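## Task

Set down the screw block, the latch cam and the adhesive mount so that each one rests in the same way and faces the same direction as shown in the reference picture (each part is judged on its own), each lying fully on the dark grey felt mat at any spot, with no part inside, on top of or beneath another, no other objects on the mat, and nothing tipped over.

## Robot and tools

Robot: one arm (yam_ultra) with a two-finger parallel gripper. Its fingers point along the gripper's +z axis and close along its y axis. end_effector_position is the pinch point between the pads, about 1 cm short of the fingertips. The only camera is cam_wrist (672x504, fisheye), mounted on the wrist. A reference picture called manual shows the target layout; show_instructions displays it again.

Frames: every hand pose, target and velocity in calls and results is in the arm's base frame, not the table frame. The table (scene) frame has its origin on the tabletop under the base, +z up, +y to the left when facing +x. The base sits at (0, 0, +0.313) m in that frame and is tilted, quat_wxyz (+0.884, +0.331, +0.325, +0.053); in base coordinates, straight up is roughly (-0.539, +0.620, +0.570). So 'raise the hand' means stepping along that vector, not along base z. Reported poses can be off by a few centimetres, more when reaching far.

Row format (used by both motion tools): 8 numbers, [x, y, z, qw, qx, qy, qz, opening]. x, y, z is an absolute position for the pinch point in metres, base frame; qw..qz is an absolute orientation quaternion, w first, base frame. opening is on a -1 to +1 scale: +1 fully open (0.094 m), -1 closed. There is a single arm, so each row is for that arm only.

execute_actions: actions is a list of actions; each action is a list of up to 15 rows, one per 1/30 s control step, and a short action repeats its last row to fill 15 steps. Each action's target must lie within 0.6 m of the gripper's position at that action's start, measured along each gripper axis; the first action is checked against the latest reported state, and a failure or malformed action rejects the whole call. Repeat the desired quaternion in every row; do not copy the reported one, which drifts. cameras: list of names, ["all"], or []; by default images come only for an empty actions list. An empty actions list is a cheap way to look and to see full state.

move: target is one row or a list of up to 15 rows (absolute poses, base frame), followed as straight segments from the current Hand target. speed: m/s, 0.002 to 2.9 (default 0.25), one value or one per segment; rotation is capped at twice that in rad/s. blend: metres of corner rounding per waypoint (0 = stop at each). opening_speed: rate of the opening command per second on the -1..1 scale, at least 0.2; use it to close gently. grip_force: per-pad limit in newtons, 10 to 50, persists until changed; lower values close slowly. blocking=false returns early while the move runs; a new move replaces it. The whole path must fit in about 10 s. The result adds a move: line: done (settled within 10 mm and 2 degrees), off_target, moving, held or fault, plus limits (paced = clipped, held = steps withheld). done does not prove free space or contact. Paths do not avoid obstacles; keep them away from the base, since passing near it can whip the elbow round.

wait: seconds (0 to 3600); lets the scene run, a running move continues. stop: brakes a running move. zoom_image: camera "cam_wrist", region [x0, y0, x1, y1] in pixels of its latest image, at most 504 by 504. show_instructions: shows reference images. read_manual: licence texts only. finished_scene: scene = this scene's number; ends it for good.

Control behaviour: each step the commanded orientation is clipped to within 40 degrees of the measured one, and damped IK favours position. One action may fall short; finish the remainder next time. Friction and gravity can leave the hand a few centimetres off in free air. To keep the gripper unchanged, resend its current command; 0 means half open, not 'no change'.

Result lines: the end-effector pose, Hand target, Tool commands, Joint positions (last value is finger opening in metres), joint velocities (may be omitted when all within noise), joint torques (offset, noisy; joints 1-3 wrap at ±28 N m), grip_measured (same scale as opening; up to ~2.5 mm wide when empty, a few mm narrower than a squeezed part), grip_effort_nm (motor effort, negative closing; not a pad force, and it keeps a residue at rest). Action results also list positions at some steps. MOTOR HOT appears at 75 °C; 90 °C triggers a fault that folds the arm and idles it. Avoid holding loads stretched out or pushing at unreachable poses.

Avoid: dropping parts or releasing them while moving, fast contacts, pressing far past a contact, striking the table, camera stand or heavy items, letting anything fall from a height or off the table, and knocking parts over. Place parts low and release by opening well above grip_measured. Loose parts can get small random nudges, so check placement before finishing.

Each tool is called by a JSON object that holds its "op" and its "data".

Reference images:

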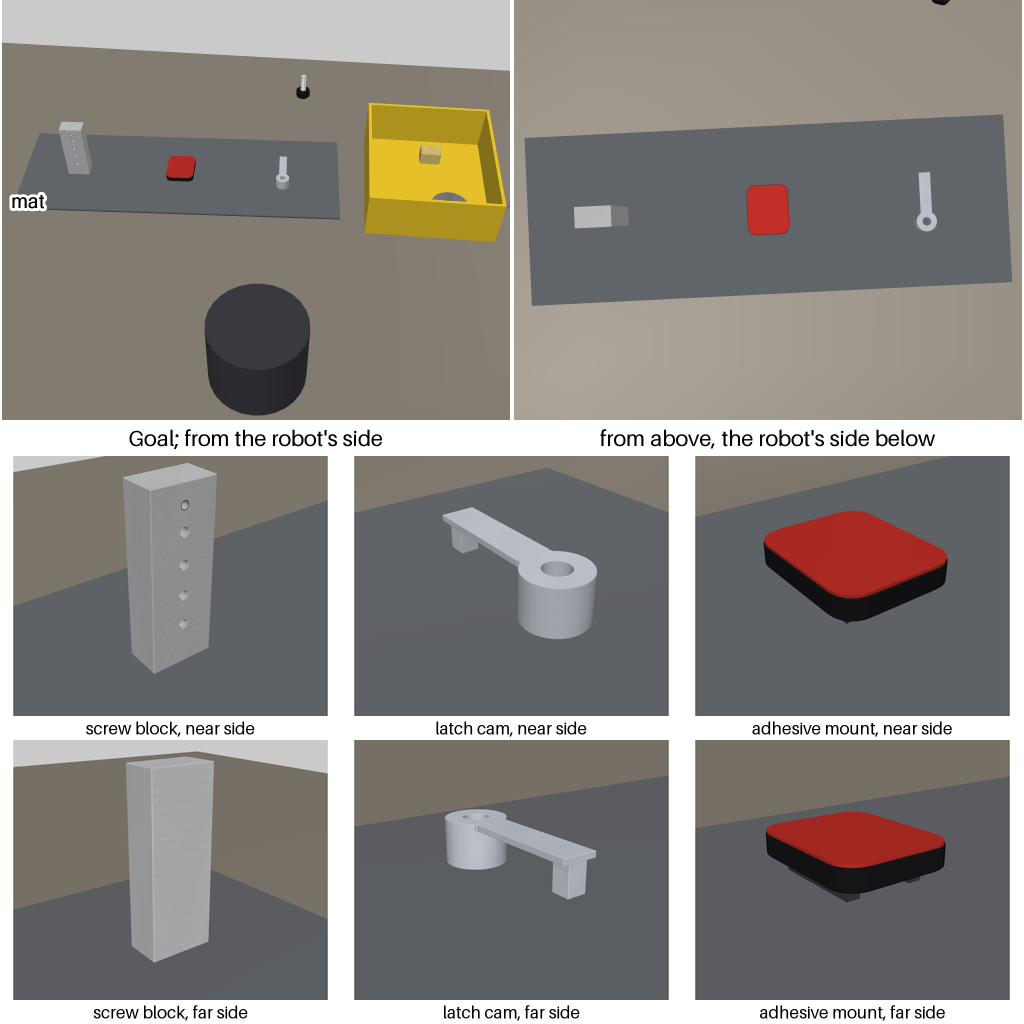

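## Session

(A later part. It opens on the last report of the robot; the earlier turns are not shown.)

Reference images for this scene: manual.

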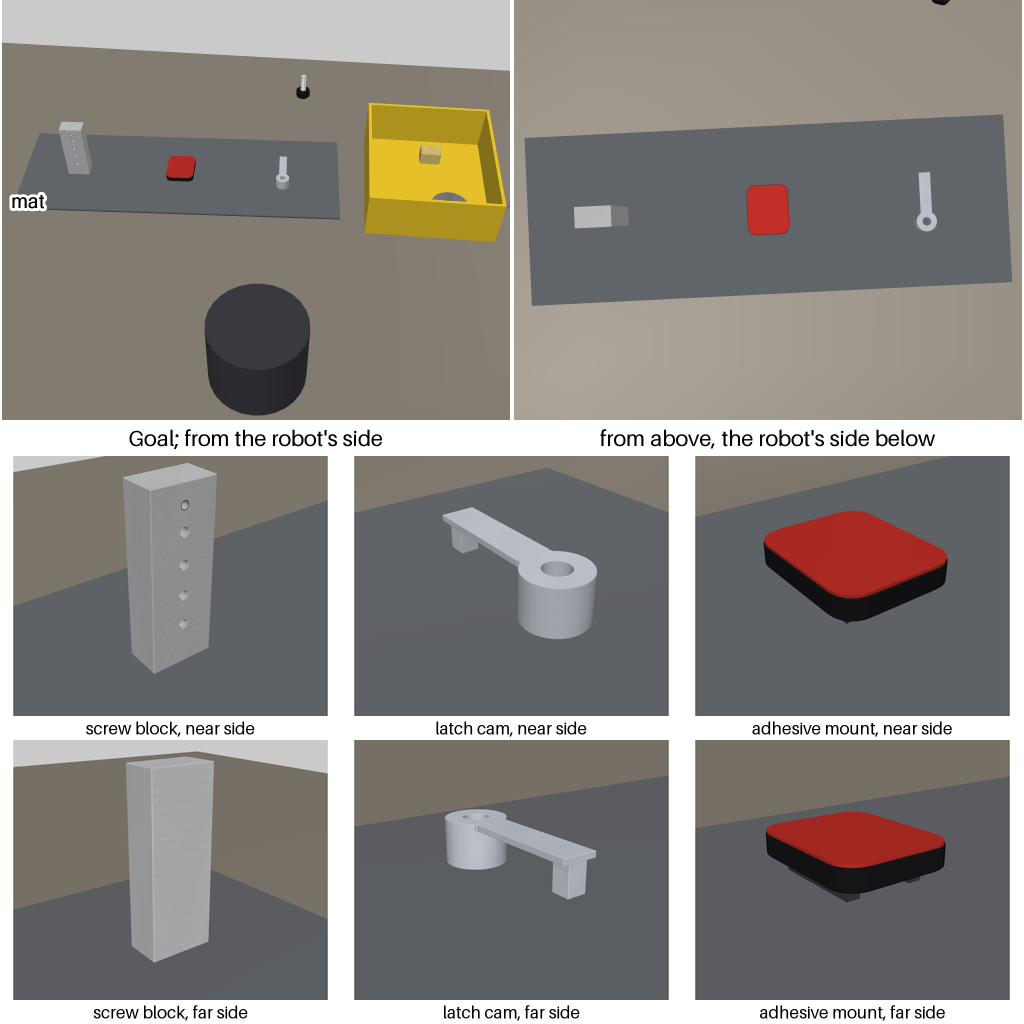

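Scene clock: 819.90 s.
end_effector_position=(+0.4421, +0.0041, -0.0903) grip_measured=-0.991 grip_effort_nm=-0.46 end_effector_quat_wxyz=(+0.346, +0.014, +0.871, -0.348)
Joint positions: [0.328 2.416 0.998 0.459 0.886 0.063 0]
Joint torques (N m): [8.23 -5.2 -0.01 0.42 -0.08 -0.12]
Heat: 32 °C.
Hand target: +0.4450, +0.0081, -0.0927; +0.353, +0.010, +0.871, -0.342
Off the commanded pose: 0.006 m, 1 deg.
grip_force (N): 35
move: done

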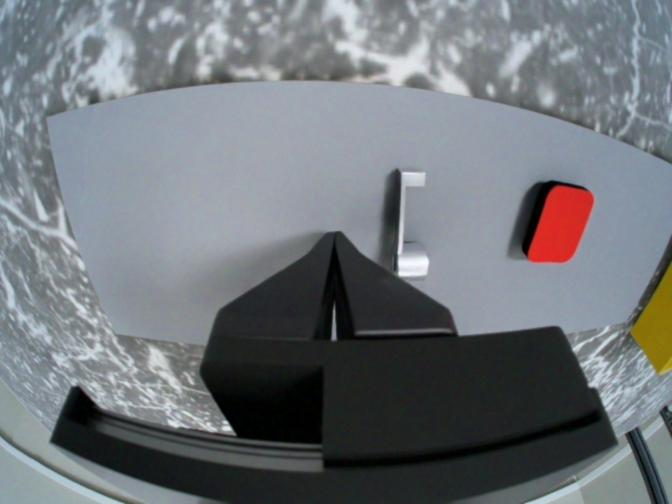

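{"op": "move", "data": {"target": [[0.44132, -0.00967, -0.08918, 0.35462, 0.015, 0.87067, -0.34045, -1.0], [0.42387, -0.0258, -0.06357, 0.35462, 0.015, 0.87067, -0.34045, -1.0]], "speed": [0.08, 0.07], "blend": [0.004, 0], "cameras": ["cam_wrist"]}}

Scene clock: 829.03 s.
end_effector_position=(+0.4191, -0.0279, -0.0718) grip_measured=-0.991 grip_effort_nm=-0.46 end_effector_quat_wxyz=(+0.340, +0.012, +0.874, -0.348)
Joint positions: [0.256 2.297 0.834 0.554 0.839 -0.021 0]
Joint torques (N m): [6.89 -8.03 -1.39 0.41 -0.08 -0.12]
Heat: 32 °C.
Hand target: +0.4240, -0.0255, -0.0636; +0.354, +0.014, +0.871, -0.341
Off the commanded pose: 0.010 m, 2 deg.
grip_force (N): 35
move: done

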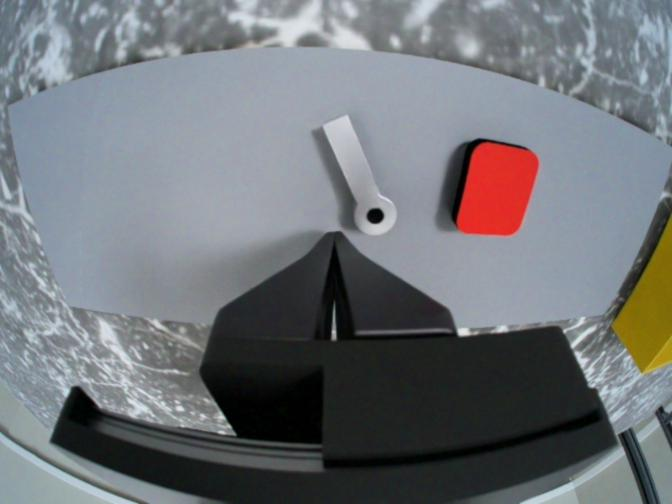

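{"op": "move", "data": {"target": [0.41563, -0.02173, -0.04069, 0.27874, -0.16746, 0.86163, -0.38963, -0.35], "speed": 0.15, "cameras": ["cam_wrist"]}}

Scene clock: 838.67 s.
end_effector_position=(+0.4161, -0.0268, -0.0429) grip_measured=-0.352 grip_effort_nm=0.08 end_effector_quat_wxyz=(+0.279, -0.155, +0.859, -0.400)
Joint positions: [0.256 2.174 0.786 0.506 0.823 -0.412 0.03]
Joint torques (N m): [7.04 -8.43 -0.98 0.01 -0.12 -0.13]
Heat: 33 °C.
Hand target: +0.4150, -0.0233, -0.0397; +0.278, -0.165, +0.860, -0.395
Off the commanded pose: 0.006 m, 2 deg.
grip_force (N): 35
move: done

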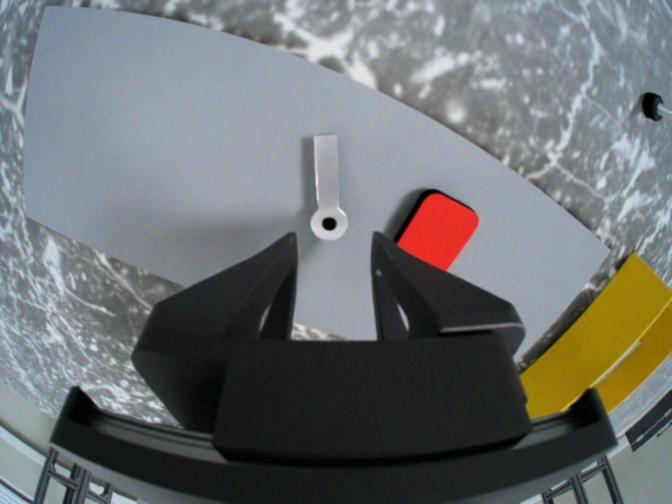

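{"op": "move", "data": {"target": [0.43109, -0.04153, -0.06331, 0.27874, -0.16746, 0.86163, -0.38963, -0.35], "speed": 0.12, "cameras": ["cam_wrist"]}}

Scene clock: 845.23 s.
end_effector_position=(+0.4259, -0.0451, -0.0625) grip_measured=-0.352 grip_effort_nm=0.09 end_effector_quat_wxyz=(+0.270, -0.161, +0.864, -0.394)
Joint positions: [0.188 2.253 0.817 0.58 0.767 -0.478 0.03]
Joint torques (N m): [6.75 -5.2 -0.36 0.41 -0.14 -0.12]
Heat: 33 °C.
Hand target: +0.4311, -0.0415, -0.0631; +0.280, -0.164, +0.862, -0.388
Off the commanded pose: 0.006 m, 1 deg.
grip_force (N): 35
move: done

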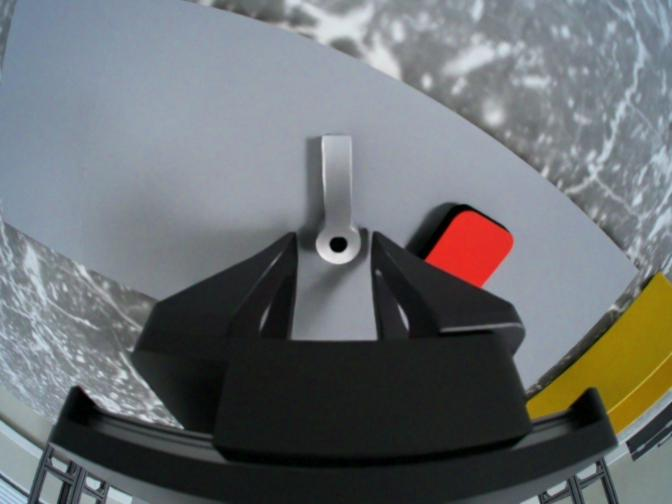

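{"op": "move", "data": {"target": [[0.43508, -0.0427, -0.06492, 0.27874, -0.16746, 0.86163, -0.38963, -0.35], [0.43508, -0.0427, -0.06492, 0.27874, -0.16746, 0.86163, -0.38963, -1.0], [0.4286, -0.03526, -0.05809, 0.35462, 0.015, 0.87067, -0.34045, -1.0]], "speed": [0.06, 0.06, 0.15], "cameras": ["cam_wrist"]}}

Scene clock: 854.67 s.
end_effector_position=(+0.4289, -0.0475, -0.0610) grip_measured=-0.655 grip_effort_nm=-0.76 end_effector_quat_wxyz=(+0.344, +0.018, +0.874, -0.342)
Joint positions: [0.188 2.265 0.834 0.58 0.79 -0.083 0.016]
Joint torques (N m): [9.88 -6.57 -1.39 0.25 0.08 0.11]
Heat: 33 °C.
Hand target: +0.4290, -0.0343, -0.0592; +0.353, +0.010, +0.872, -0.338
Off the commanded pose: 0.013 m, 1 deg.
grip_force (N): 35
move: off_target

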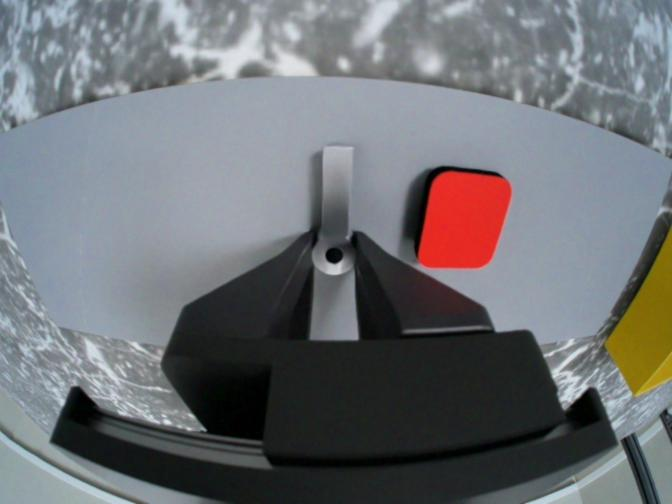

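{"op": "move", "data": {"target": [0.43174, -0.04493, -0.06248, 0.35462, 0.015, 0.87067, -0.34045, -1.0], "speed": 0.05, "cameras": ["cam_wrist"]}}

Scene clock: 860.77 s.
end_effector_position=(+0.4310, -0.0470, -0.0609) grip_measured=-0.655 grip_effort_nm=-0.76 end_effector_quat_wxyz=(+0.350, +0.020, +0.872, -0.340)
Joint positions: [0.188 2.271 0.834 0.601 0.788 -0.083 0.016]
Joint torques (N m): [7.06 -5.18 -1.14 0.44 -0.02 -0.12]
Heat: 33 °C.
Hand target: +0.4319, -0.0447, -0.0626; +0.355, +0.017, +0.871, -0.339
Off the commanded pose: 0.003 m, 1 deg.
grip_force (N): 35
move: done

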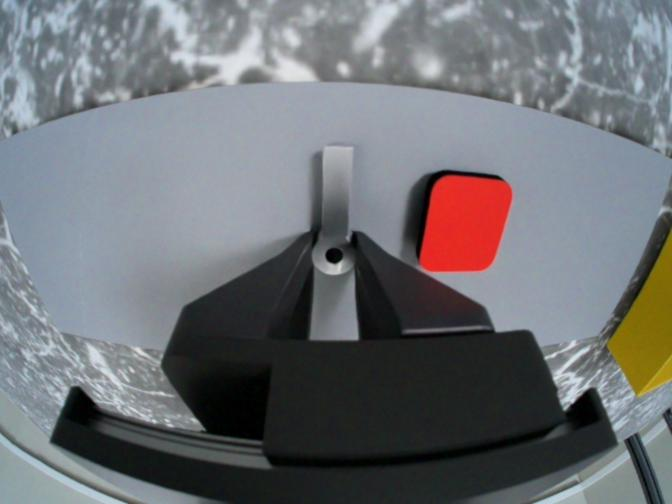

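{"op": "move", "data": {"target": [0.43309, -0.04648, -0.0639, 0.35462, 0.015, 0.87067, -0.34045, -1.0], "speed": 0.04}}

Scene clock: 862.90 s.
end_effector_position=(+0.4310, -0.0473, -0.0615) grip_measured=-0.655 grip_effort_nm=-0.76 end_effector_quat_wxyz=(+0.351, +0.021, +0.872, -0.341)
Joint positions: [0.188 2.276 0.834 0.609 0.791 -0.083 0.016]
Joint torques (N m): [6.58 -4.94 -0.79 0.44 -0.03 -0.13]
Heat: 33 °C.
Hand target: +0.4328, -0.0469, -0.0636; +0.356, +0.020, +0.870, -0.340
Off the commanded pose: 0.003 m, 1 deg.
grip_force (N): 35
move: done

{"op": "move", "data": {"target": [[0.4323, -0.04555, -0.06305, 0.35462, 0.015, 0.87067, -0.34045, -1.0], [0.4323, -0.04555, -0.06305, 0.35462, 0.015, 0.87067, -0.34045, -0.3], [0.3999, -0.00835, -0.02889, 0.35462, 0.015, 0.87067, -0.34045, -0.3]], "speed": [0.05, 0.05, 0.2], "cameras": ["cam_wrist"]}}

Scene clock: 868.03 s.
end_effector_position=(+0.3995, -0.0185, -0.0355) grip_measured=-0.302 grip_effort_nm=0.08 end_effector_quat_wxyz=(+0.345, +0.014, +0.873, -0.344)
Joint positions: [0.3 2.119 0.749 0.433 0.862 0.034 0.033]
Joint torques (N m): [9.17 -7.8 -0.08 -0.01 0.11 0.11]
Heat: 33 °C.
Hand target: +0.4000, -0.0082, -0.0293; +0.352, +0.008, +0.871, -0.342
Off the commanded pose: 0.012 m, 1 deg.
grip_force (N): 35
move: off_target

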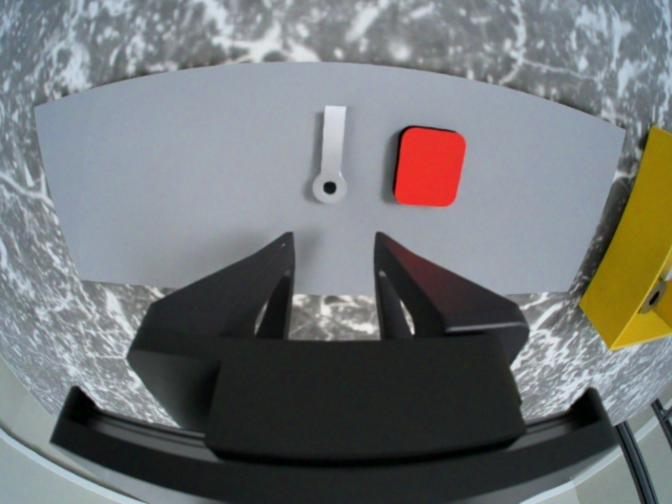

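{"op": "move", "data": {"target": [[0.34131, -0.03945, 0.04514, 0.48156, 0.37375, 0.76489, -0.20806, 0.75], [0.28734, -0.19326, 0.16145, 0.56085, 0.6403, 0.50958, -0.12543, 0.75], [0.27436, -0.29057, 0.20239, 0.56085, 0.6403, 0.50958, -0.12543, 0.75]], "speed": [0.45, 0.5, 0.3], "blend": [0.04, 0.04, 0], "cameras": ["cam_wrist"]}}

Scene clock: 884.73 s.
end_effector_position=(+0.2751, -0.2875, +0.2037) grip_measured=+0.749 grip_effort_nm=0.07 end_effector_quat_wxyz=(+0.570, +0.644, +0.498, -0.115)
Joint positions: [-0.598 1.248 0.68 0.193 0.483 0.895 0.082]
Joint torques (N m): [0.08 -7.24 3.62 0.24 0.08 -0.12]
Heat: 33 °C.
Hand target: +0.2752, -0.2902, +0.2021; +0.561, +0.645, +0.505, -0.120
Off the commanded pose: 0.003 m, 2 deg.
grip_force (N): 35
move: done

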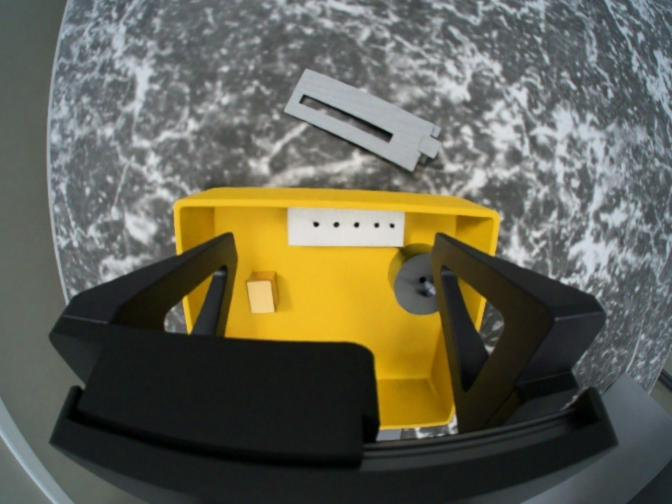

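{"op": "zoom_image", "data": {"camera": "cam_wrist", "region": [230, 180, 510, 340]}}

Scaled by 1.800 from the camera's image (finer frame: 960x720).

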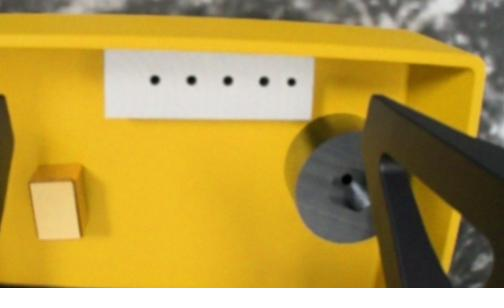

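{"op": "move", "data": {"target": [0.25221, -0.27256, 0.13546, 0.25675, 0.06097, 0.90512, -0.33326, 0.15], "speed": 0.5, "cameras": ["cam_wrist"]}}

Scene clock: 927.73 s.
end_effector_position=(+0.2510, -0.2706, +0.1362) grip_measured=+0.152 grip_effort_nm=-0.09 end_effector_quat_wxyz=(+0.261, +0.067, +0.902, -0.337)
Joint positions: [-0.731 1.255 0.722 -0.173 0.196 -0.673 0.054]
Joint torques (N m): [-0.13 -7.06 2.86 -0.18 -0.04 -0.12]
Heat: 34 °C.
Hand target: +0.2519, -0.2719, +0.1357; +0.257, +0.062, +0.905, -0.333
Off the commanded pose: 0.002 m, 1 deg.
grip_force (N): 35
move: done

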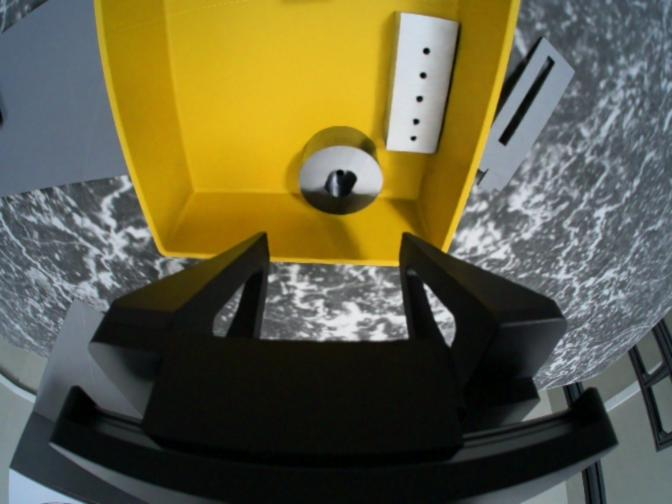

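{"op": "move", "data": {"target": [0.27112, -0.30171, 0.1096, 0.25675, 0.06097, 0.90512, -0.33326, 0.15], "speed": 0.15, "cameras": ["cam_wrist"]}}

Scene clock: 937.70 s.
end_effector_position=(+0.2676, -0.2976, +0.1090) grip_measured=+0.152 grip_effort_nm=-0.09 end_effector_quat_wxyz=(+0.252, +0.065, +0.906, -0.332)
Joint positions: [-0.763 1.438 0.759 -0.044 0.174 -0.698 0.054]
Joint torques (N m): [-0.35 -7.2 1.59 0.09 -0.08 -0.13]
Heat: 34 °C.
Hand target: +0.2713, -0.3016, +0.1099; +0.257, +0.061, +0.905, -0.333
Off the commanded pose: 0.005 m, 1 deg.
grip_force (N): 35
move: done

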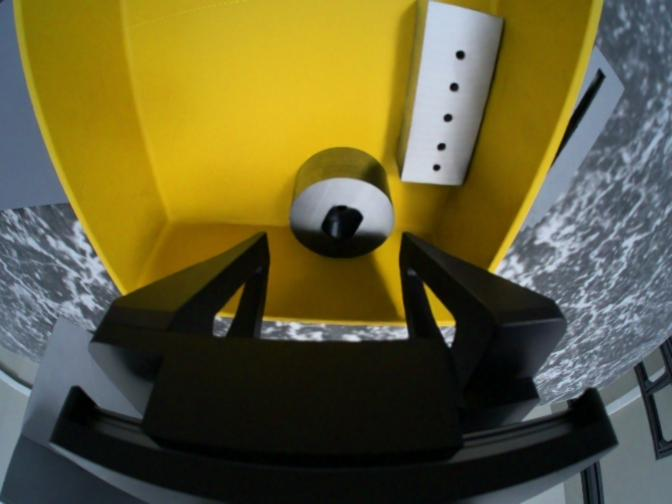

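{"op": "move", "data": {"target": [[0.28711, -0.31861, 0.09751, 0.25675, 0.06097, 0.90512, -0.33326, 0.15], [0.29404, -0.2983, 0.08459, 0.25675, 0.06097, 0.90512, -0.33326, 0.15], [0.2576, -0.25645, 0.12302, 0.25675, 0.06097, 0.90512, -0.33326, 0.15], [0.28737, -0.30178, 0.18303, 0.56085, 0.6403, 0.50958, -0.12543, 0.75]], "speed": [0.12, 0.07, 0.2, 0.5], "blend": [0, 0, 0.02, 0], "cameras": ["cam_wrist"]}}

Scene clock: 950.13 s.
end_effector_position=(+0.2830, -0.2984, +0.1733) grip_measured=+0.748 grip_effort_nm=0.09 end_effector_quat_wxyz=(+0.545, +0.636, +0.531, -0.127)
Joint positions: [-0.626 1.353 0.676 0.252 0.441 0.836 0.082]
Joint torques (N m): [1.66 -7.31 2.47 0.73 0.34 0.11]
Heat: 34 °C.
Hand target: +0.2873, -0.3018, +0.1824; +0.560, +0.636, +0.516, -0.129
Off the commanded pose: 0.011 m, 3 deg.
grip_force (N): 35
move: off_target; target 4's new opening was sent with the hand 0.011 m and 3 deg from that target

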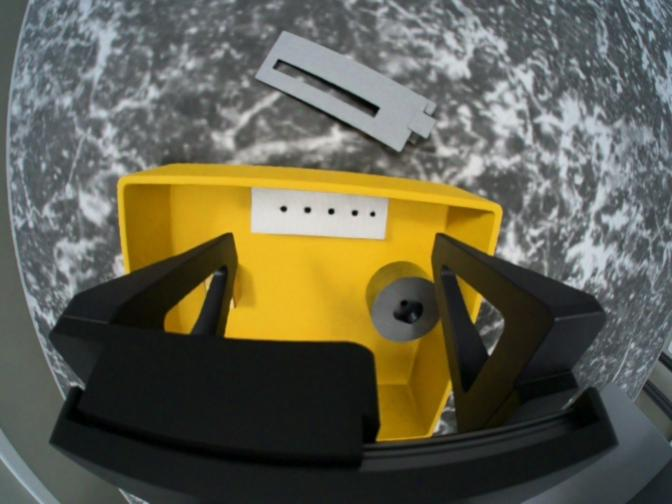

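{"op": "move", "data": {"target": [0.30959, -0.3209, 0.17224, 0.56085, 0.6403, 0.50958, -0.12543, 0.85], "speed": 0.15, "cameras": ["cam_wrist"]}}

Scene clock: 958.30 s.
end_effector_position=(+0.3069, -0.3160, +0.1656) grip_measured=+0.848 grip_effort_nm=0.09 end_effector_quat_wxyz=(+0.548, +0.639, +0.525, -0.124)
Joint positions: [-0.626 1.493 0.753 0.321 0.443 0.85 0.087]
Joint torques (N m): [1.11 -7.82 1.92 0.74 0.3 0.11]
Heat: 34 °C.
Hand target: +0.3095, -0.3208, +0.1727; +0.561, +0.641, +0.509, -0.125
Off the commanded pose: 0.009 m, 2 deg.
grip_force (N): 35
move: done

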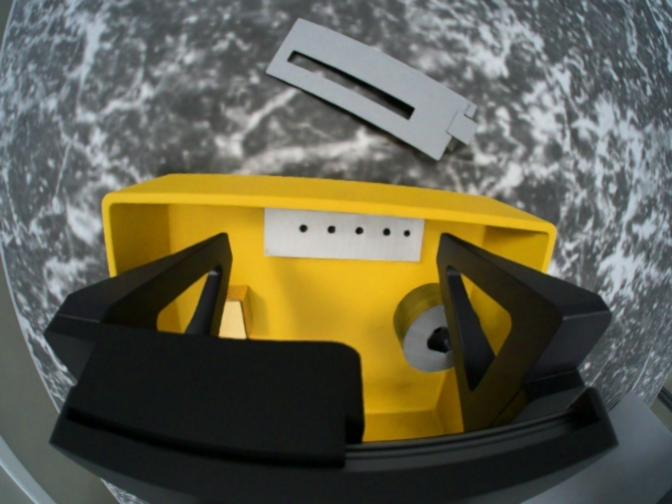

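{"op": "move", "data": {"target": [0.31785, -0.33722, 0.15391, 0.56085, 0.6403, 0.50958, -0.12543, 0.85], "speed": 0.1, "cameras": ["cam_wrist"]}}

Scene clock: 965.40 s.
end_effector_position=(+0.3151, -0.3318, +0.1492) grip_measured=+0.848 grip_effort_nm=0.08 end_effector_quat_wxyz=(+0.550, +0.643, +0.518, -0.127)
Joint positions: [-0.644 1.599 0.772 0.413 0.441 0.85 0.087]
Joint torques (N m): [0.31 -7.94 1.24 0.75 0.09 -0.03]
Heat: 34 °C.
Hand target: +0.3177, -0.3371, +0.1540; +0.561, +0.640, +0.510, -0.126
Off the commanded pose: 0.008 m, 2 deg.
grip_force (N): 35
move: done

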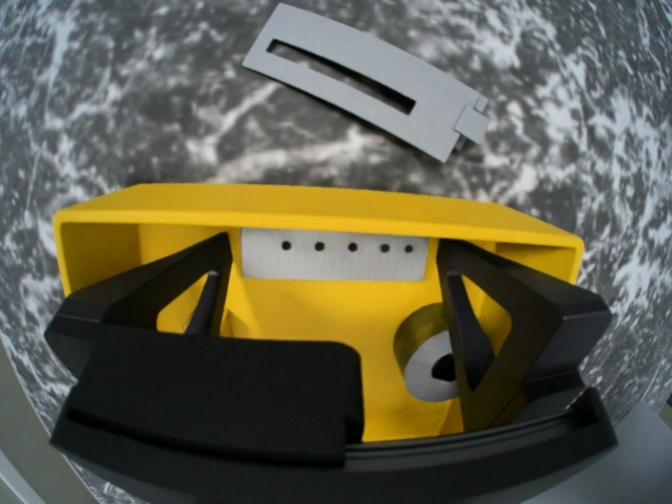

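{"op": "move", "data": {"target": [[0.31947, -0.33908, 0.1522, 0.56085, 0.6403, 0.50958, -0.12543, 0.85], [0.31947, -0.33908, 0.1522, 0.56085, 0.6403, 0.50958, -0.12543, 0.4]], "speed": 0.06, "opening_speed": 0.5, "cameras": ["cam_wrist"]}}

Scene clock: 973.03 s.
end_effector_position=(+0.3167, -0.3332, +0.1468) grip_measured=+0.550 grip_effort_nm=-0.76 end_effector_quat_wxyz=(+0.549, +0.644, +0.518, -0.127)
Joint positions: [-0.645 1.612 0.777 0.42 0.44 0.852 0.073]
Joint torques (N m): [0.24 -7.99 1.29 0.74 0.09 -0.04]
Heat: 34 °C.
Hand target: +0.3192, -0.3389, +0.1522; +0.561, +0.641, +0.509, -0.125
Off the commanded pose: 0.008 m, 2 deg.
grip_force (N): 35
move: done

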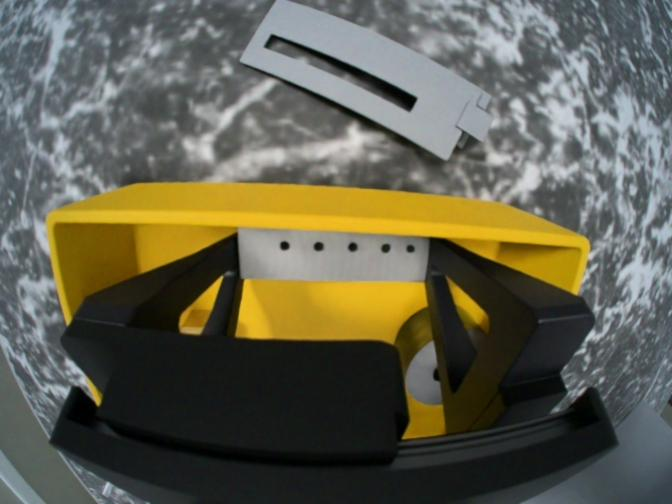

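{"op": "move", "data": {"target": [[0.25308, -0.26282, 0.22224, 0.56085, 0.6403, 0.50958, -0.12543, 0.4], [0.32211, -0.08629, 0.0955, 0.55983, 0.35744, 0.70674, -0.2435, 0.4], [0.41858, 0.08596, -0.07084, 0.48706, 0.03517, 0.80877, -0.32766, 0.4]], "speed": [0.2, 0.4, 0.4], "blend": [0.04, 0.05, 0], "cameras": ["cam_wrist"]}}

Scene clock: 988.83 s.
end_effector_position=(+0.4176, +0.0713, -0.0733) grip_measured=+0.550 grip_effort_nm=-0.76 end_effector_quat_wxyz=(+0.469, +0.038, +0.814, -0.340)
Joint positions: [0.555 2.475 0.902 0.767 1.098 0.168 0.073]
Joint torques (N m): [11.1 -5.09 0.64 0.78 0.14 -0.11]
Heat: 34 °C.
Hand target: +0.4176, +0.0853, -0.0707; +0.485, +0.033, +0.809, -0.332
Off the commanded pose: 0.015 m, 3 deg.
grip_force (N): 35
move: off_target

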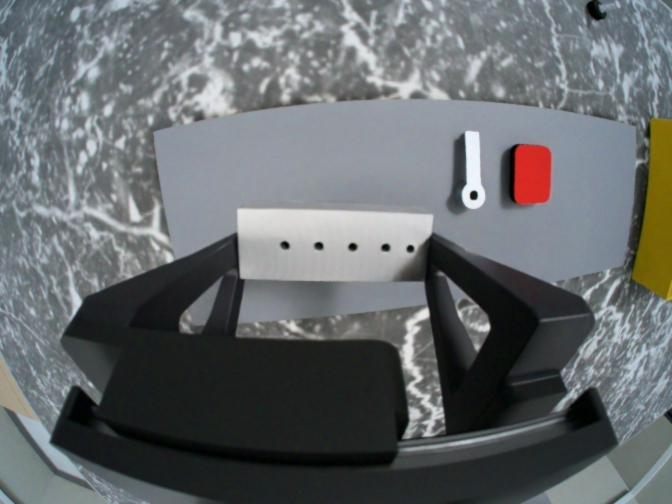

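{"op": "move", "data": {"target": [0.44984, 0.0521, -0.10093, 0.48706, 0.03517, 0.80877, -0.32766, 0.4], "speed": 0.15, "cameras": ["cam_wrist"]}}

Scene clock: 993.57 s.
end_effector_position=(+0.4468, +0.0465, -0.1017) grip_measured=+0.550 grip_effort_nm=-0.76 end_effector_quat_wxyz=(+0.475, +0.036, +0.812, -0.338)
Joint positions: [0.449 2.63 0.982 0.994 1.013 0.002 0.073]
Joint torques (N m): [8.95 -4.96 0.06 0.87 -0.07 -0.12]
Heat: 34 °C.
Hand target: +0.4499, +0.0523, -0.1006; +0.487, +0.036, +0.809, -0.328
Off the commanded pose: 0.006 m, 2 deg.
grip_force (N): 35
move: done

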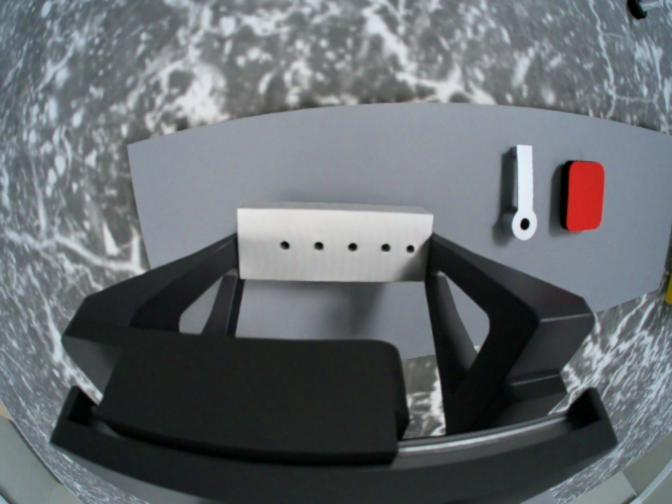

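{"op": "move", "data": {"target": [0.46226, 0.03784, -0.11403, 0.48706, 0.03517, 0.80877, -0.32766, 0.4], "speed": 0.1}}

Scene clock: 996.00 s.
end_effector_position=(+0.4575, +0.0328, -0.1139) grip_measured=+0.550 grip_effort_nm=-0.76 end_effector_quat_wxyz=(+0.474, +0.036, +0.811, -0.342)
Joint positions: [0.403 2.692 1.027 1.054 0.984 -0.052 0.073]
Joint torques (N m): [8.42 -4.78 -0.01 0.87 -0.11 -0.11]
Heat: 34 °C.
Hand target: +0.4614, +0.0363, -0.1132; +0.486, +0.038, +0.808, -0.332
Off the commanded pose: 0.007 m, 2 deg.
grip_force (N): 35
move: done

{"op": "move", "data": {"target": [0.46388, 0.03598, -0.11574, 0.48706, 0.03517, 0.80877, -0.32766, 0.4], "speed": 0.05}}

{"op": "move", "data": {"target": [0.46496, 0.03474, -0.11688, 0.48706, 0.03517, 0.80877, -0.32766, 0.4], "speed": 0.05, "cameras": ["cam_wrist"]}}

Scene clock: 998.57 s.
end_effector_position=(+0.4590, +0.0334, -0.1138) grip_measured=+0.549 grip_effort_nm=-0.76 end_effector_quat_wxyz=(+0.478, +0.037, +0.809, -0.341)
Joint positions: [0.402 2.699 1.031 1.071 0.983 -0.06 0.073]
Joint torques (N m): [7.9 -4.62 0.17 0.79 -0.25 -0.11]
Heat: 34 °C.
Hand target: +0.4637, +0.0360, -0.1155; +0.487, +0.035, +0.809, -0.328
Off the commanded pose: 0.006 m, 2 deg.
grip_force (N): 35
move: done

Scene clock: 999.37 s.
end_effector_position=(+0.4590, +0.0334, -0.1141) grip_measured=+0.549 grip_effort_nm=-0.76 end_effector_quat_wxyz=(+0.479, +0.037, +0.808, -0.340)
Joint positions: [0.402 2.703 1.031 1.08 0.983 -0.063 0.073]
Joint torques (N m): [7.49 -4.48 0.53 0.75 -0.28 -0.11]
Heat: 34 °C.
Hand target: +0.4647, +0.0347, -0.1168; +0.487, +0.036, +0.809, -0.328
Off the commanded pose: 0.007 m, 2 deg.
grip_force (N): 35
move: done

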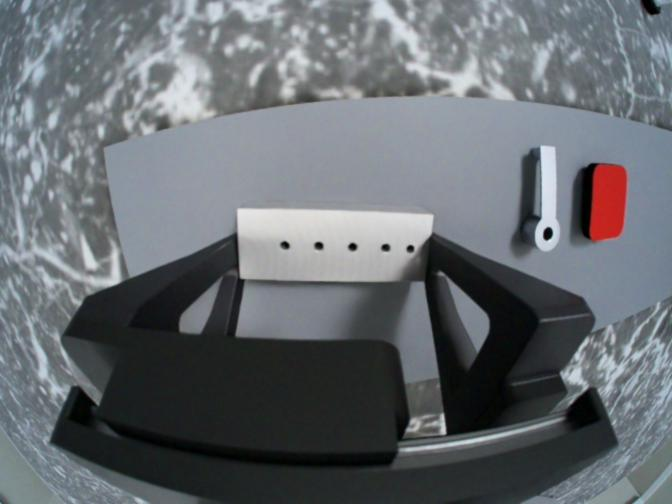

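{"op": "move", "data": {"target": [[0.46388,0.03598,-0.11574,0.48706,0.03517,0.80877,-0.32766,0.4],[0.46388,0.03598,-0.11574,0.48706,0.03517,0.80877,-0.32766,0.85],[0.43148,0.07318,-0.08154,0.48706,0.03517,0.80877,-0.32766,0.85]], "speed": [0.08,0.08,0.25], "cameras": ["cam_wrist"]}}

Scene clock: 1016.73 s.
end_effector_position=(+0.4348, +0.0629, -0.0880) grip_measured=+0.848 grip_effort_nm=0.08 end_effector_quat_wxyz=(+0.484, +0.040, +0.810, -0.327)
Joint positions: [0.504 2.569 0.934 0.953 1.044 0.066 0.087]
Joint torques (N m): [10.93 -8.2 -0.4 0.23 0.12 0.11]
Heat: 33 °C.
Hand target: +0.4323, +0.0741, -0.0824; +0.488, +0.032, +0.810, -0.324
Off the commanded pose: 0.013 m, 1 deg.
grip_force (N): 35
move: off_target

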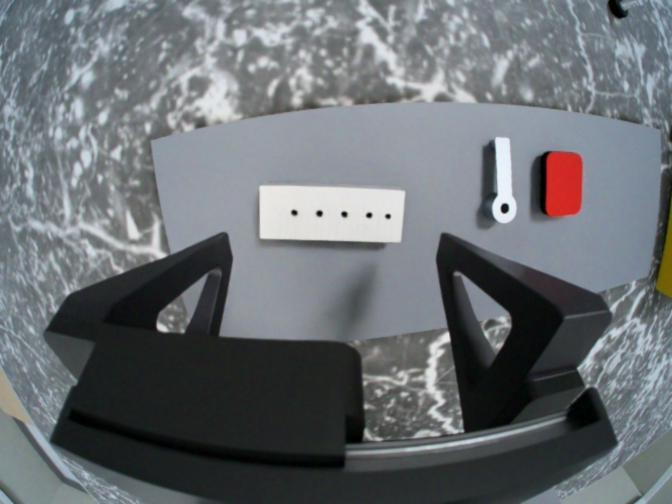

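{"op": "move", "data": {"target": [[0.39769,0.08225,-0.05148,0.47639,-0.47542,0.68965,-0.26717,-0.02],[0.43416,0.02466,-0.0752,0.30018,-0.68567,0.62992,-0.20714,-0.02]], "speed": [0.4,0.3], "blend": [0.03,0], "cameras": ["cam_wrist"]}}

Scene clock: 1045.10 s.
end_effector_position=(+0.4320, +0.0159, -0.0808) grip_measured=-0.018 grip_effort_nm=-0.09 end_effector_quat_wxyz=(-0.290, +0.672, -0.645, +0.221)
Joint positions: [-0.013 2.167 0.744 0.591 -0.114 -1.581 0.046]
Joint torques (N m): [5.71 -8.06 -0.95 -0.14 -0.69 -0.13]
Heat: 33 °C.
Hand target: +0.4335, +0.0234, -0.0750; -0.302, +0.680, -0.635, +0.210
Off the commanded pose: 0.011 m, 3 deg.
grip_force (N): 35
move: off_target

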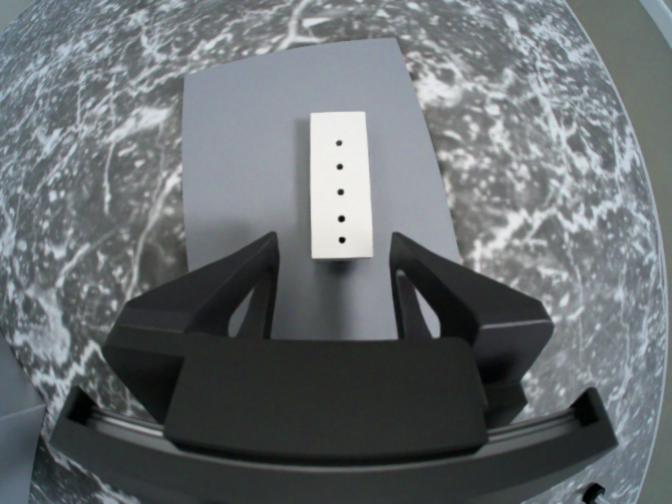

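{"op": "move", "data": {"target": [0.45479,0.03437,-0.09589,0.29774,-0.69531,0.62344,-0.19793,-0.02], "speed": 0.15, "cameras": ["cam_wrist"]}}

Scene clock: 1058.47 s.
end_effector_position=(+0.4584, +0.0283, -0.0859) grip_measured=-0.018 grip_effort_nm=-0.09 end_effector_quat_wxyz=(-0.310, +0.683, -0.629, +0.205)
Joint positions: [-0.007 2.242 0.864 0.552 -0.171 -1.592 0.046]
Joint torques (N m): [7.57 -4.64 -0.51 -0.07 -0.27 -0.22]
Heat: 34 °C.
Hand target: +0.4545, +0.0343, -0.0956; -0.298, +0.695, -0.623, +0.198
Off the commanded pose: 0.012 m, 2 deg.
grip_force (N): 35
move: off_target

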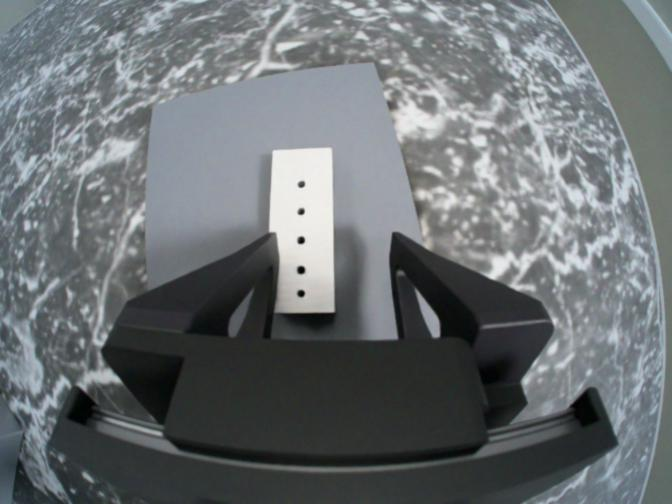

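{"op": "move", "data": {"target": [0.4431,0.03214,-0.10667,0.29774,-0.69531,0.62344,-0.19793,-0.02], "speed": 0.15, "cameras": ["cam_wrist"]}}

Scene clock: 1069.43 s.
end_effector_position=(+0.4471, +0.0279, -0.1020) grip_measured=-0.018 grip_effort_nm=-0.09 end_effector_quat_wxyz=(-0.300, +0.689, -0.629, +0.199)
Joint positions: [-0.007 2.278 0.839 0.589 -0.168 -1.604 0.046]
Joint torques (N m): [6.95 -5.39 -2.37 0.17 -0.32 -0.13]
Heat: 33 °C.
Hand target: +0.4429, +0.0320, -0.1067; -0.297, +0.695, -0.624, +0.198
Off the commanded pose: 0.007 m, 1 deg.
grip_force (N): 35
move: done

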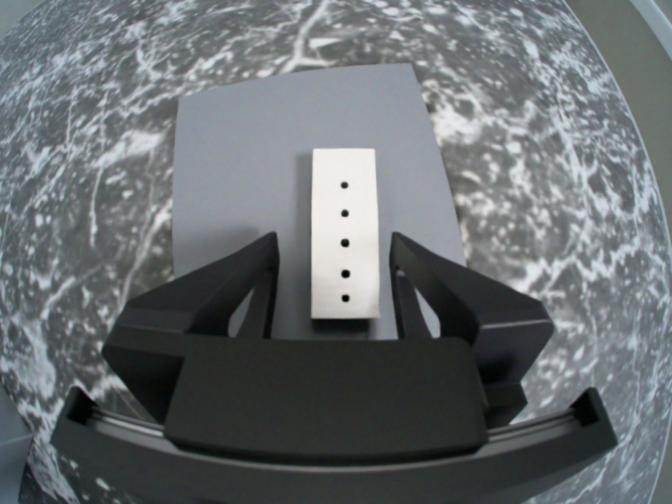

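{"op": "move", "data": {"target": [0.45714,0.03219,-0.11815,0.29774,-0.69531,0.62344,-0.19793,-0.02], "speed": 0.1, "cameras": ["cam_wrist"]}}

Scene clock: 1076.87 s.
end_effector_position=(+0.4558, +0.0278, -0.1157) grip_measured=-0.018 grip_effort_nm=-0.09 end_effector_quat_wxyz=(-0.297, +0.690, -0.630, +0.197)
Joint positions: [-0.007 2.342 0.893 0.592 -0.168 -1.606 0.046]
Joint torques (N m): [7.19 -5.19 -0.99 0.1 -0.33 -0.12]
Heat: 33 °C.
Hand target: +0.4571, +0.0322, -0.1181; -0.298, +0.696, -0.623, +0.198
Off the commanded pose: 0.005 m, 1 deg.
grip_force (N): 35
move: done

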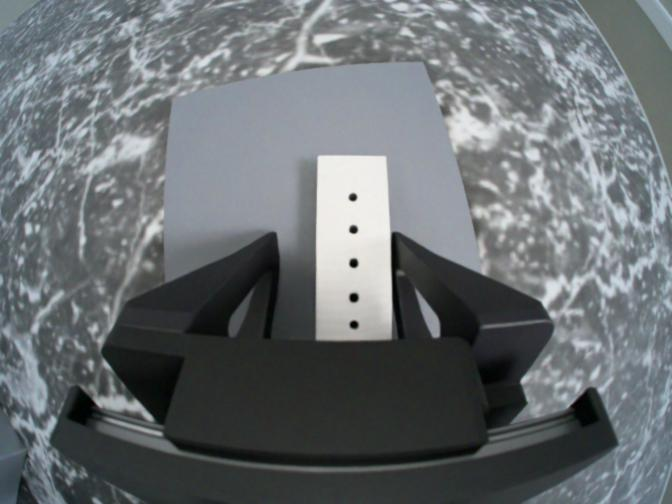

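{"op": "move", "data": {"target": [[0.46249,0.03232,-0.11586,0.29774,-0.69531,0.62344,-0.19793,-0.02],[0.46249,0.03232,-0.11586,0.29774,-0.69531,0.62344,-0.19793,-0.58]], "speed": [0.1,0.1], "cameras": ["cam_wrist"]}}

Scene clock: 1082.57 s.
end_effector_position=(+0.4632, +0.0278, -0.1115) grip_measured=-0.421 grip_effort_nm=-0.76 end_effector_quat_wxyz=(-0.302, +0.688, -0.628, +0.202)
Joint positions: [-0.007 2.343 0.912 0.589 -0.168 -1.606 0.027]
Joint torques (N m): [7.25 -5.42 -0.69 -0.07 -0.33 -0.12]
Heat: 33 °C.
Hand target: +0.4624, +0.0323, -0.1157; -0.298, +0.695, -0.623, +0.198
Off the commanded pose: 0.006 m, 1 deg.
grip_force (N): 35
move: done

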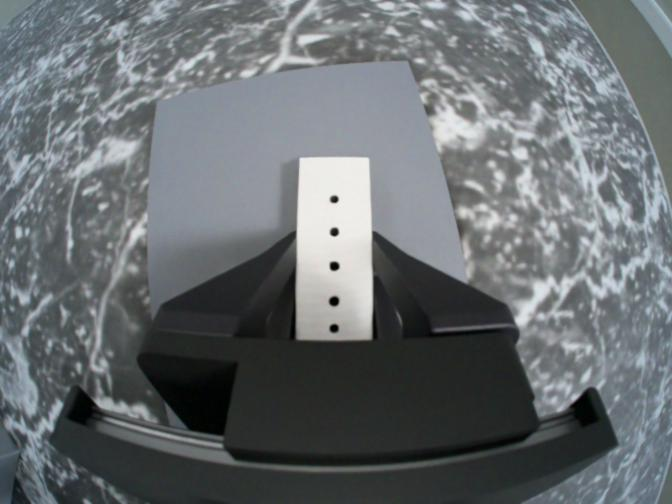

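{"op": "move", "data": {"target": [[0.40441,0.09903,-0.05459,0.29774,-0.69531,0.62344,-0.19793,-0.58],[0.39705,0.12145,-0.04208,0.3781,0.12967,0.86547,-0.30189,-0.58],[0.43253,0.092,-0.08175,0.20892,0.6092,0.73071,0.22637,-0.58]], "speed": [0.25,0.5,0.5], "blend": [0.03,0.03,0], "cameras": ["cam_wrist"]}}

Scene clock: 1115.27 s.
end_effector_position=(+0.4331, +0.0841, -0.0813) grip_measured=-0.421 grip_effort_nm=-0.76 end_effector_quat_wxyz=(+0.222, +0.606, +0.734, +0.209)
Joint positions: [0.228 2.157 0.891 0.31 0.095 1.579 0.027]
Joint torques (N m): [7.27 -6.42 -0.64 0.24 -0.62 0.11]
Heat: 33 °C.
Hand target: +0.4324, +0.0916, -0.0815; +0.211, +0.604, +0.735, +0.224
Off the commanded pose: 0.008 m, 3 deg.
grip_force (N): 35
move: off_target

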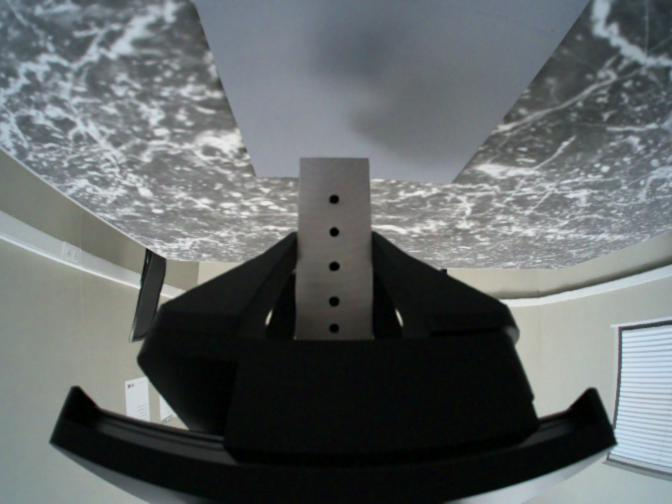

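{"op": "move", "data": {"target": [0.45034,0.07154,-0.10054,0.20127,0.6068,0.73284,0.23273,-0.58], "speed": 0.15}}

Scene clock: 1122.53 s.
end_effector_position=(+0.4492, +0.0617, -0.0990) grip_measured=-0.421 grip_effort_nm=-0.76 end_effector_quat_wxyz=(+0.211, +0.618, +0.725, +0.219)
Joint positions: [0.145 2.244 0.945 0.347 0.027 1.548 0.027]
Joint torques (N m): [7.62 -5.75 -0.23 0.13 -0.63 -0.12]
Heat: 33 °C.
Hand target: +0.4501, +0.0715, -0.1003; +0.202, +0.607, +0.733, +0.233
Off the commanded pose: 0.010 m, 2 deg.
grip_force (N): 35
move: done

{"op": "move", "data": {"target": [0.45358,0.06782,-0.10396,0.20127,0.6068,0.73284,0.23273,-0.58], "speed": 0.06}}

Scene clock: 1126.67 s.
end_effector_position=(+0.4521, +0.0605, -0.1021) grip_measured=-0.421 grip_effort_nm=-0.76 end_effector_quat_wxyz=(+0.210, +0.617, +0.726, +0.221)
Joint positions: [0.138 2.26 0.958 0.35 0.019 1.542 0.027]
Joint torques (N m): [7.19 -5.67 -0.2 0.12 -0.63 -0.12]
Heat: 33 °C.
Hand target: +0.4533, +0.0679, -0.1039; +0.201, +0.608, +0.732, +0.233
Off the commanded pose: 0.008 m, 2 deg.
grip_force (N): 35
move: done

{"op": "move", "data": {"target": [0.45574,0.06534,-0.10624,0.20127,0.6068,0.73284,0.23273,-0.58], "speed": 0.05}}

Scene clock: 1129.03 s.
end_effector_position=(+0.4540, +0.0620, -0.1036) grip_measured=-0.421 grip_effort_nm=-0.76 end_effector_quat_wxyz=(+0.206, +0.613, +0.729, +0.225)
Joint positions: [0.135 2.27 0.967 0.351 0.003 1.531 0.027]
Joint torques (N m): [6.84 -5.39 -0.16 0.14 -0.52 -0.12]
Heat: 33 °C.
Hand target: +0.4558, +0.0653, -0.1061; +0.202, +0.607, +0.733, +0.233
Off the commanded pose: 0.005 m, 1 deg.
grip_force (N): 35
move: done

{"op": "move", "data": {"target": [0.45736,0.06348,-0.10794,0.20127,0.6068,0.73284,0.23273,-0.58], "speed": 0.05}}

Scene clock: 1133.20 s.
end_effector_position=(+0.4550, +0.0635, -0.1046) grip_measured=-0.421 grip_effort_nm=-0.76 end_effector_quat_wxyz=(+0.202, +0.611, +0.730, +0.229)
Joint positions: [0.132 2.276 0.973 0.351 -0.011 1.53 0.027]
Joint torques (N m): [6.6 -5.19 -0.12 0.14 -0.42 -0.12]
Heat: 33 °C.
Hand target: +0.4572, +0.0634, -0.1079; +0.201, +0.608, +0.732, +0.233
Off the commanded pose: 0.004 m, 1 deg.
grip_force (N): 35
move: done

{"op": "move", "data": {"target": [[0.45628,0.06472,-0.10681,0.21403,0.61078,0.72923,0.2221,-0.58],[0.45628,0.06472,-0.10681,0.21403,0.61078,0.72923,0.2221,0.2],[0.42132,0.06095,-0.05822,0.21403,0.61078,0.72923,0.2221,0.2],[0.38365,0.10423,-0.01847,0.21403,0.61078,0.72923,0.2221,0.2],[0.39051,0.13462,-0.03628,0.24587,0.05639,0.9074,-0.33608,0.2]], "speed": [0.06,0.06,0.12,0.35,0.5], "blend": [0,0,0.02,0.03,0], "cameras": ["cam_wrist"]}}

Scene clock: 1170.57 s.
end_effector_position=(+0.3955, +0.1197, -0.0366) grip_measured=+0.198 grip_effort_nm=0.08 end_effector_quat_wxyz=(+0.245, +0.081, +0.908, -0.329)
Joint positions: [0.623 2.354 1.463 -0.762 0.843 0.839 0.056]
Joint torques (N m): [13.12 -6.16 3.37 -0.32 0.07 -0.11]
Heat: 33 °C.
Hand target: +0.3926, +0.1357, -0.0349; +0.252, +0.057, +0.907, -0.332
Off the commanded pose: 0.016 m, 3 deg.
grip_force (N): 35
move: off_target

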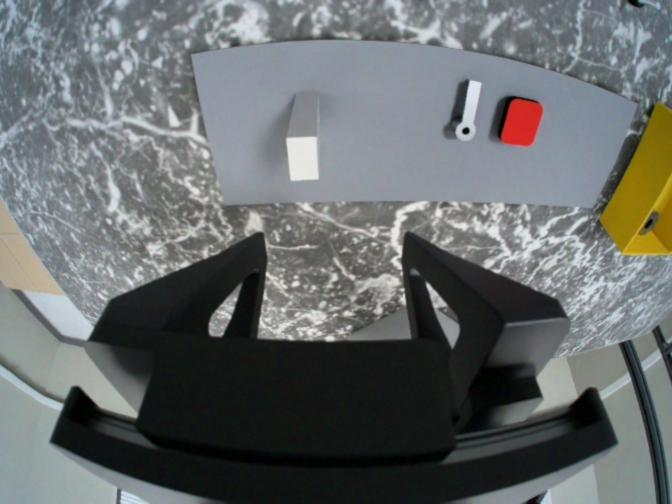

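{"op": "zoom_image", "data": {"camera": "cam_wrist", "region": [250, 70, 370, 200]}}

Scaled by 3.877 from the camera's image (finer frame: 960x720).

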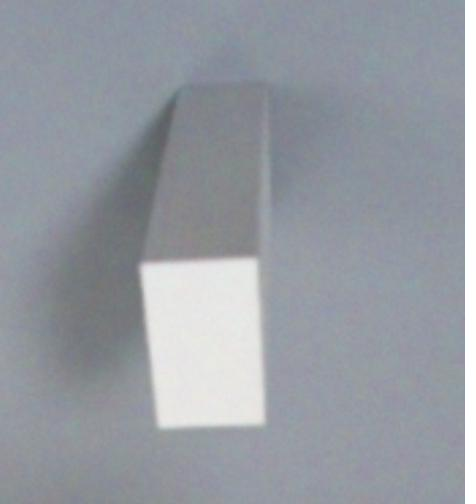

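{"op": "move", "data": {"target": [0.42253,0.11661,-0.07939,0.24587,0.05639,0.9074,-0.33608,0.2], "speed": 0.25, "cameras": ["cam_wrist"]}}

Scene clock: 1183.57 s.
end_effector_position=(+0.4158, +0.1094, -0.0826) grip_measured=+0.198 grip_effort_nm=0.08 end_effector_quat_wxyz=(+0.232, +0.060, +0.909, -0.340)
Joint positions: [0.575 2.5 1.52 -0.64 0.848 0.729 0.056]
Joint torques (N m): [10.45 -7.3 2.63 -0.04 0.06 -0.13]
Heat: 35 °C.
Hand target: +0.4224, +0.1167, -0.0790; +0.246, +0.058, +0.907, -0.336
Off the commanded pose: 0.010 m, 2 deg.
grip_force (N): 35
move: done

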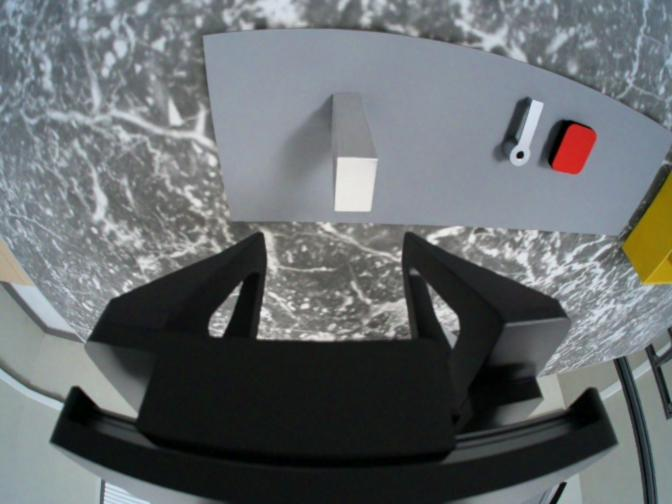

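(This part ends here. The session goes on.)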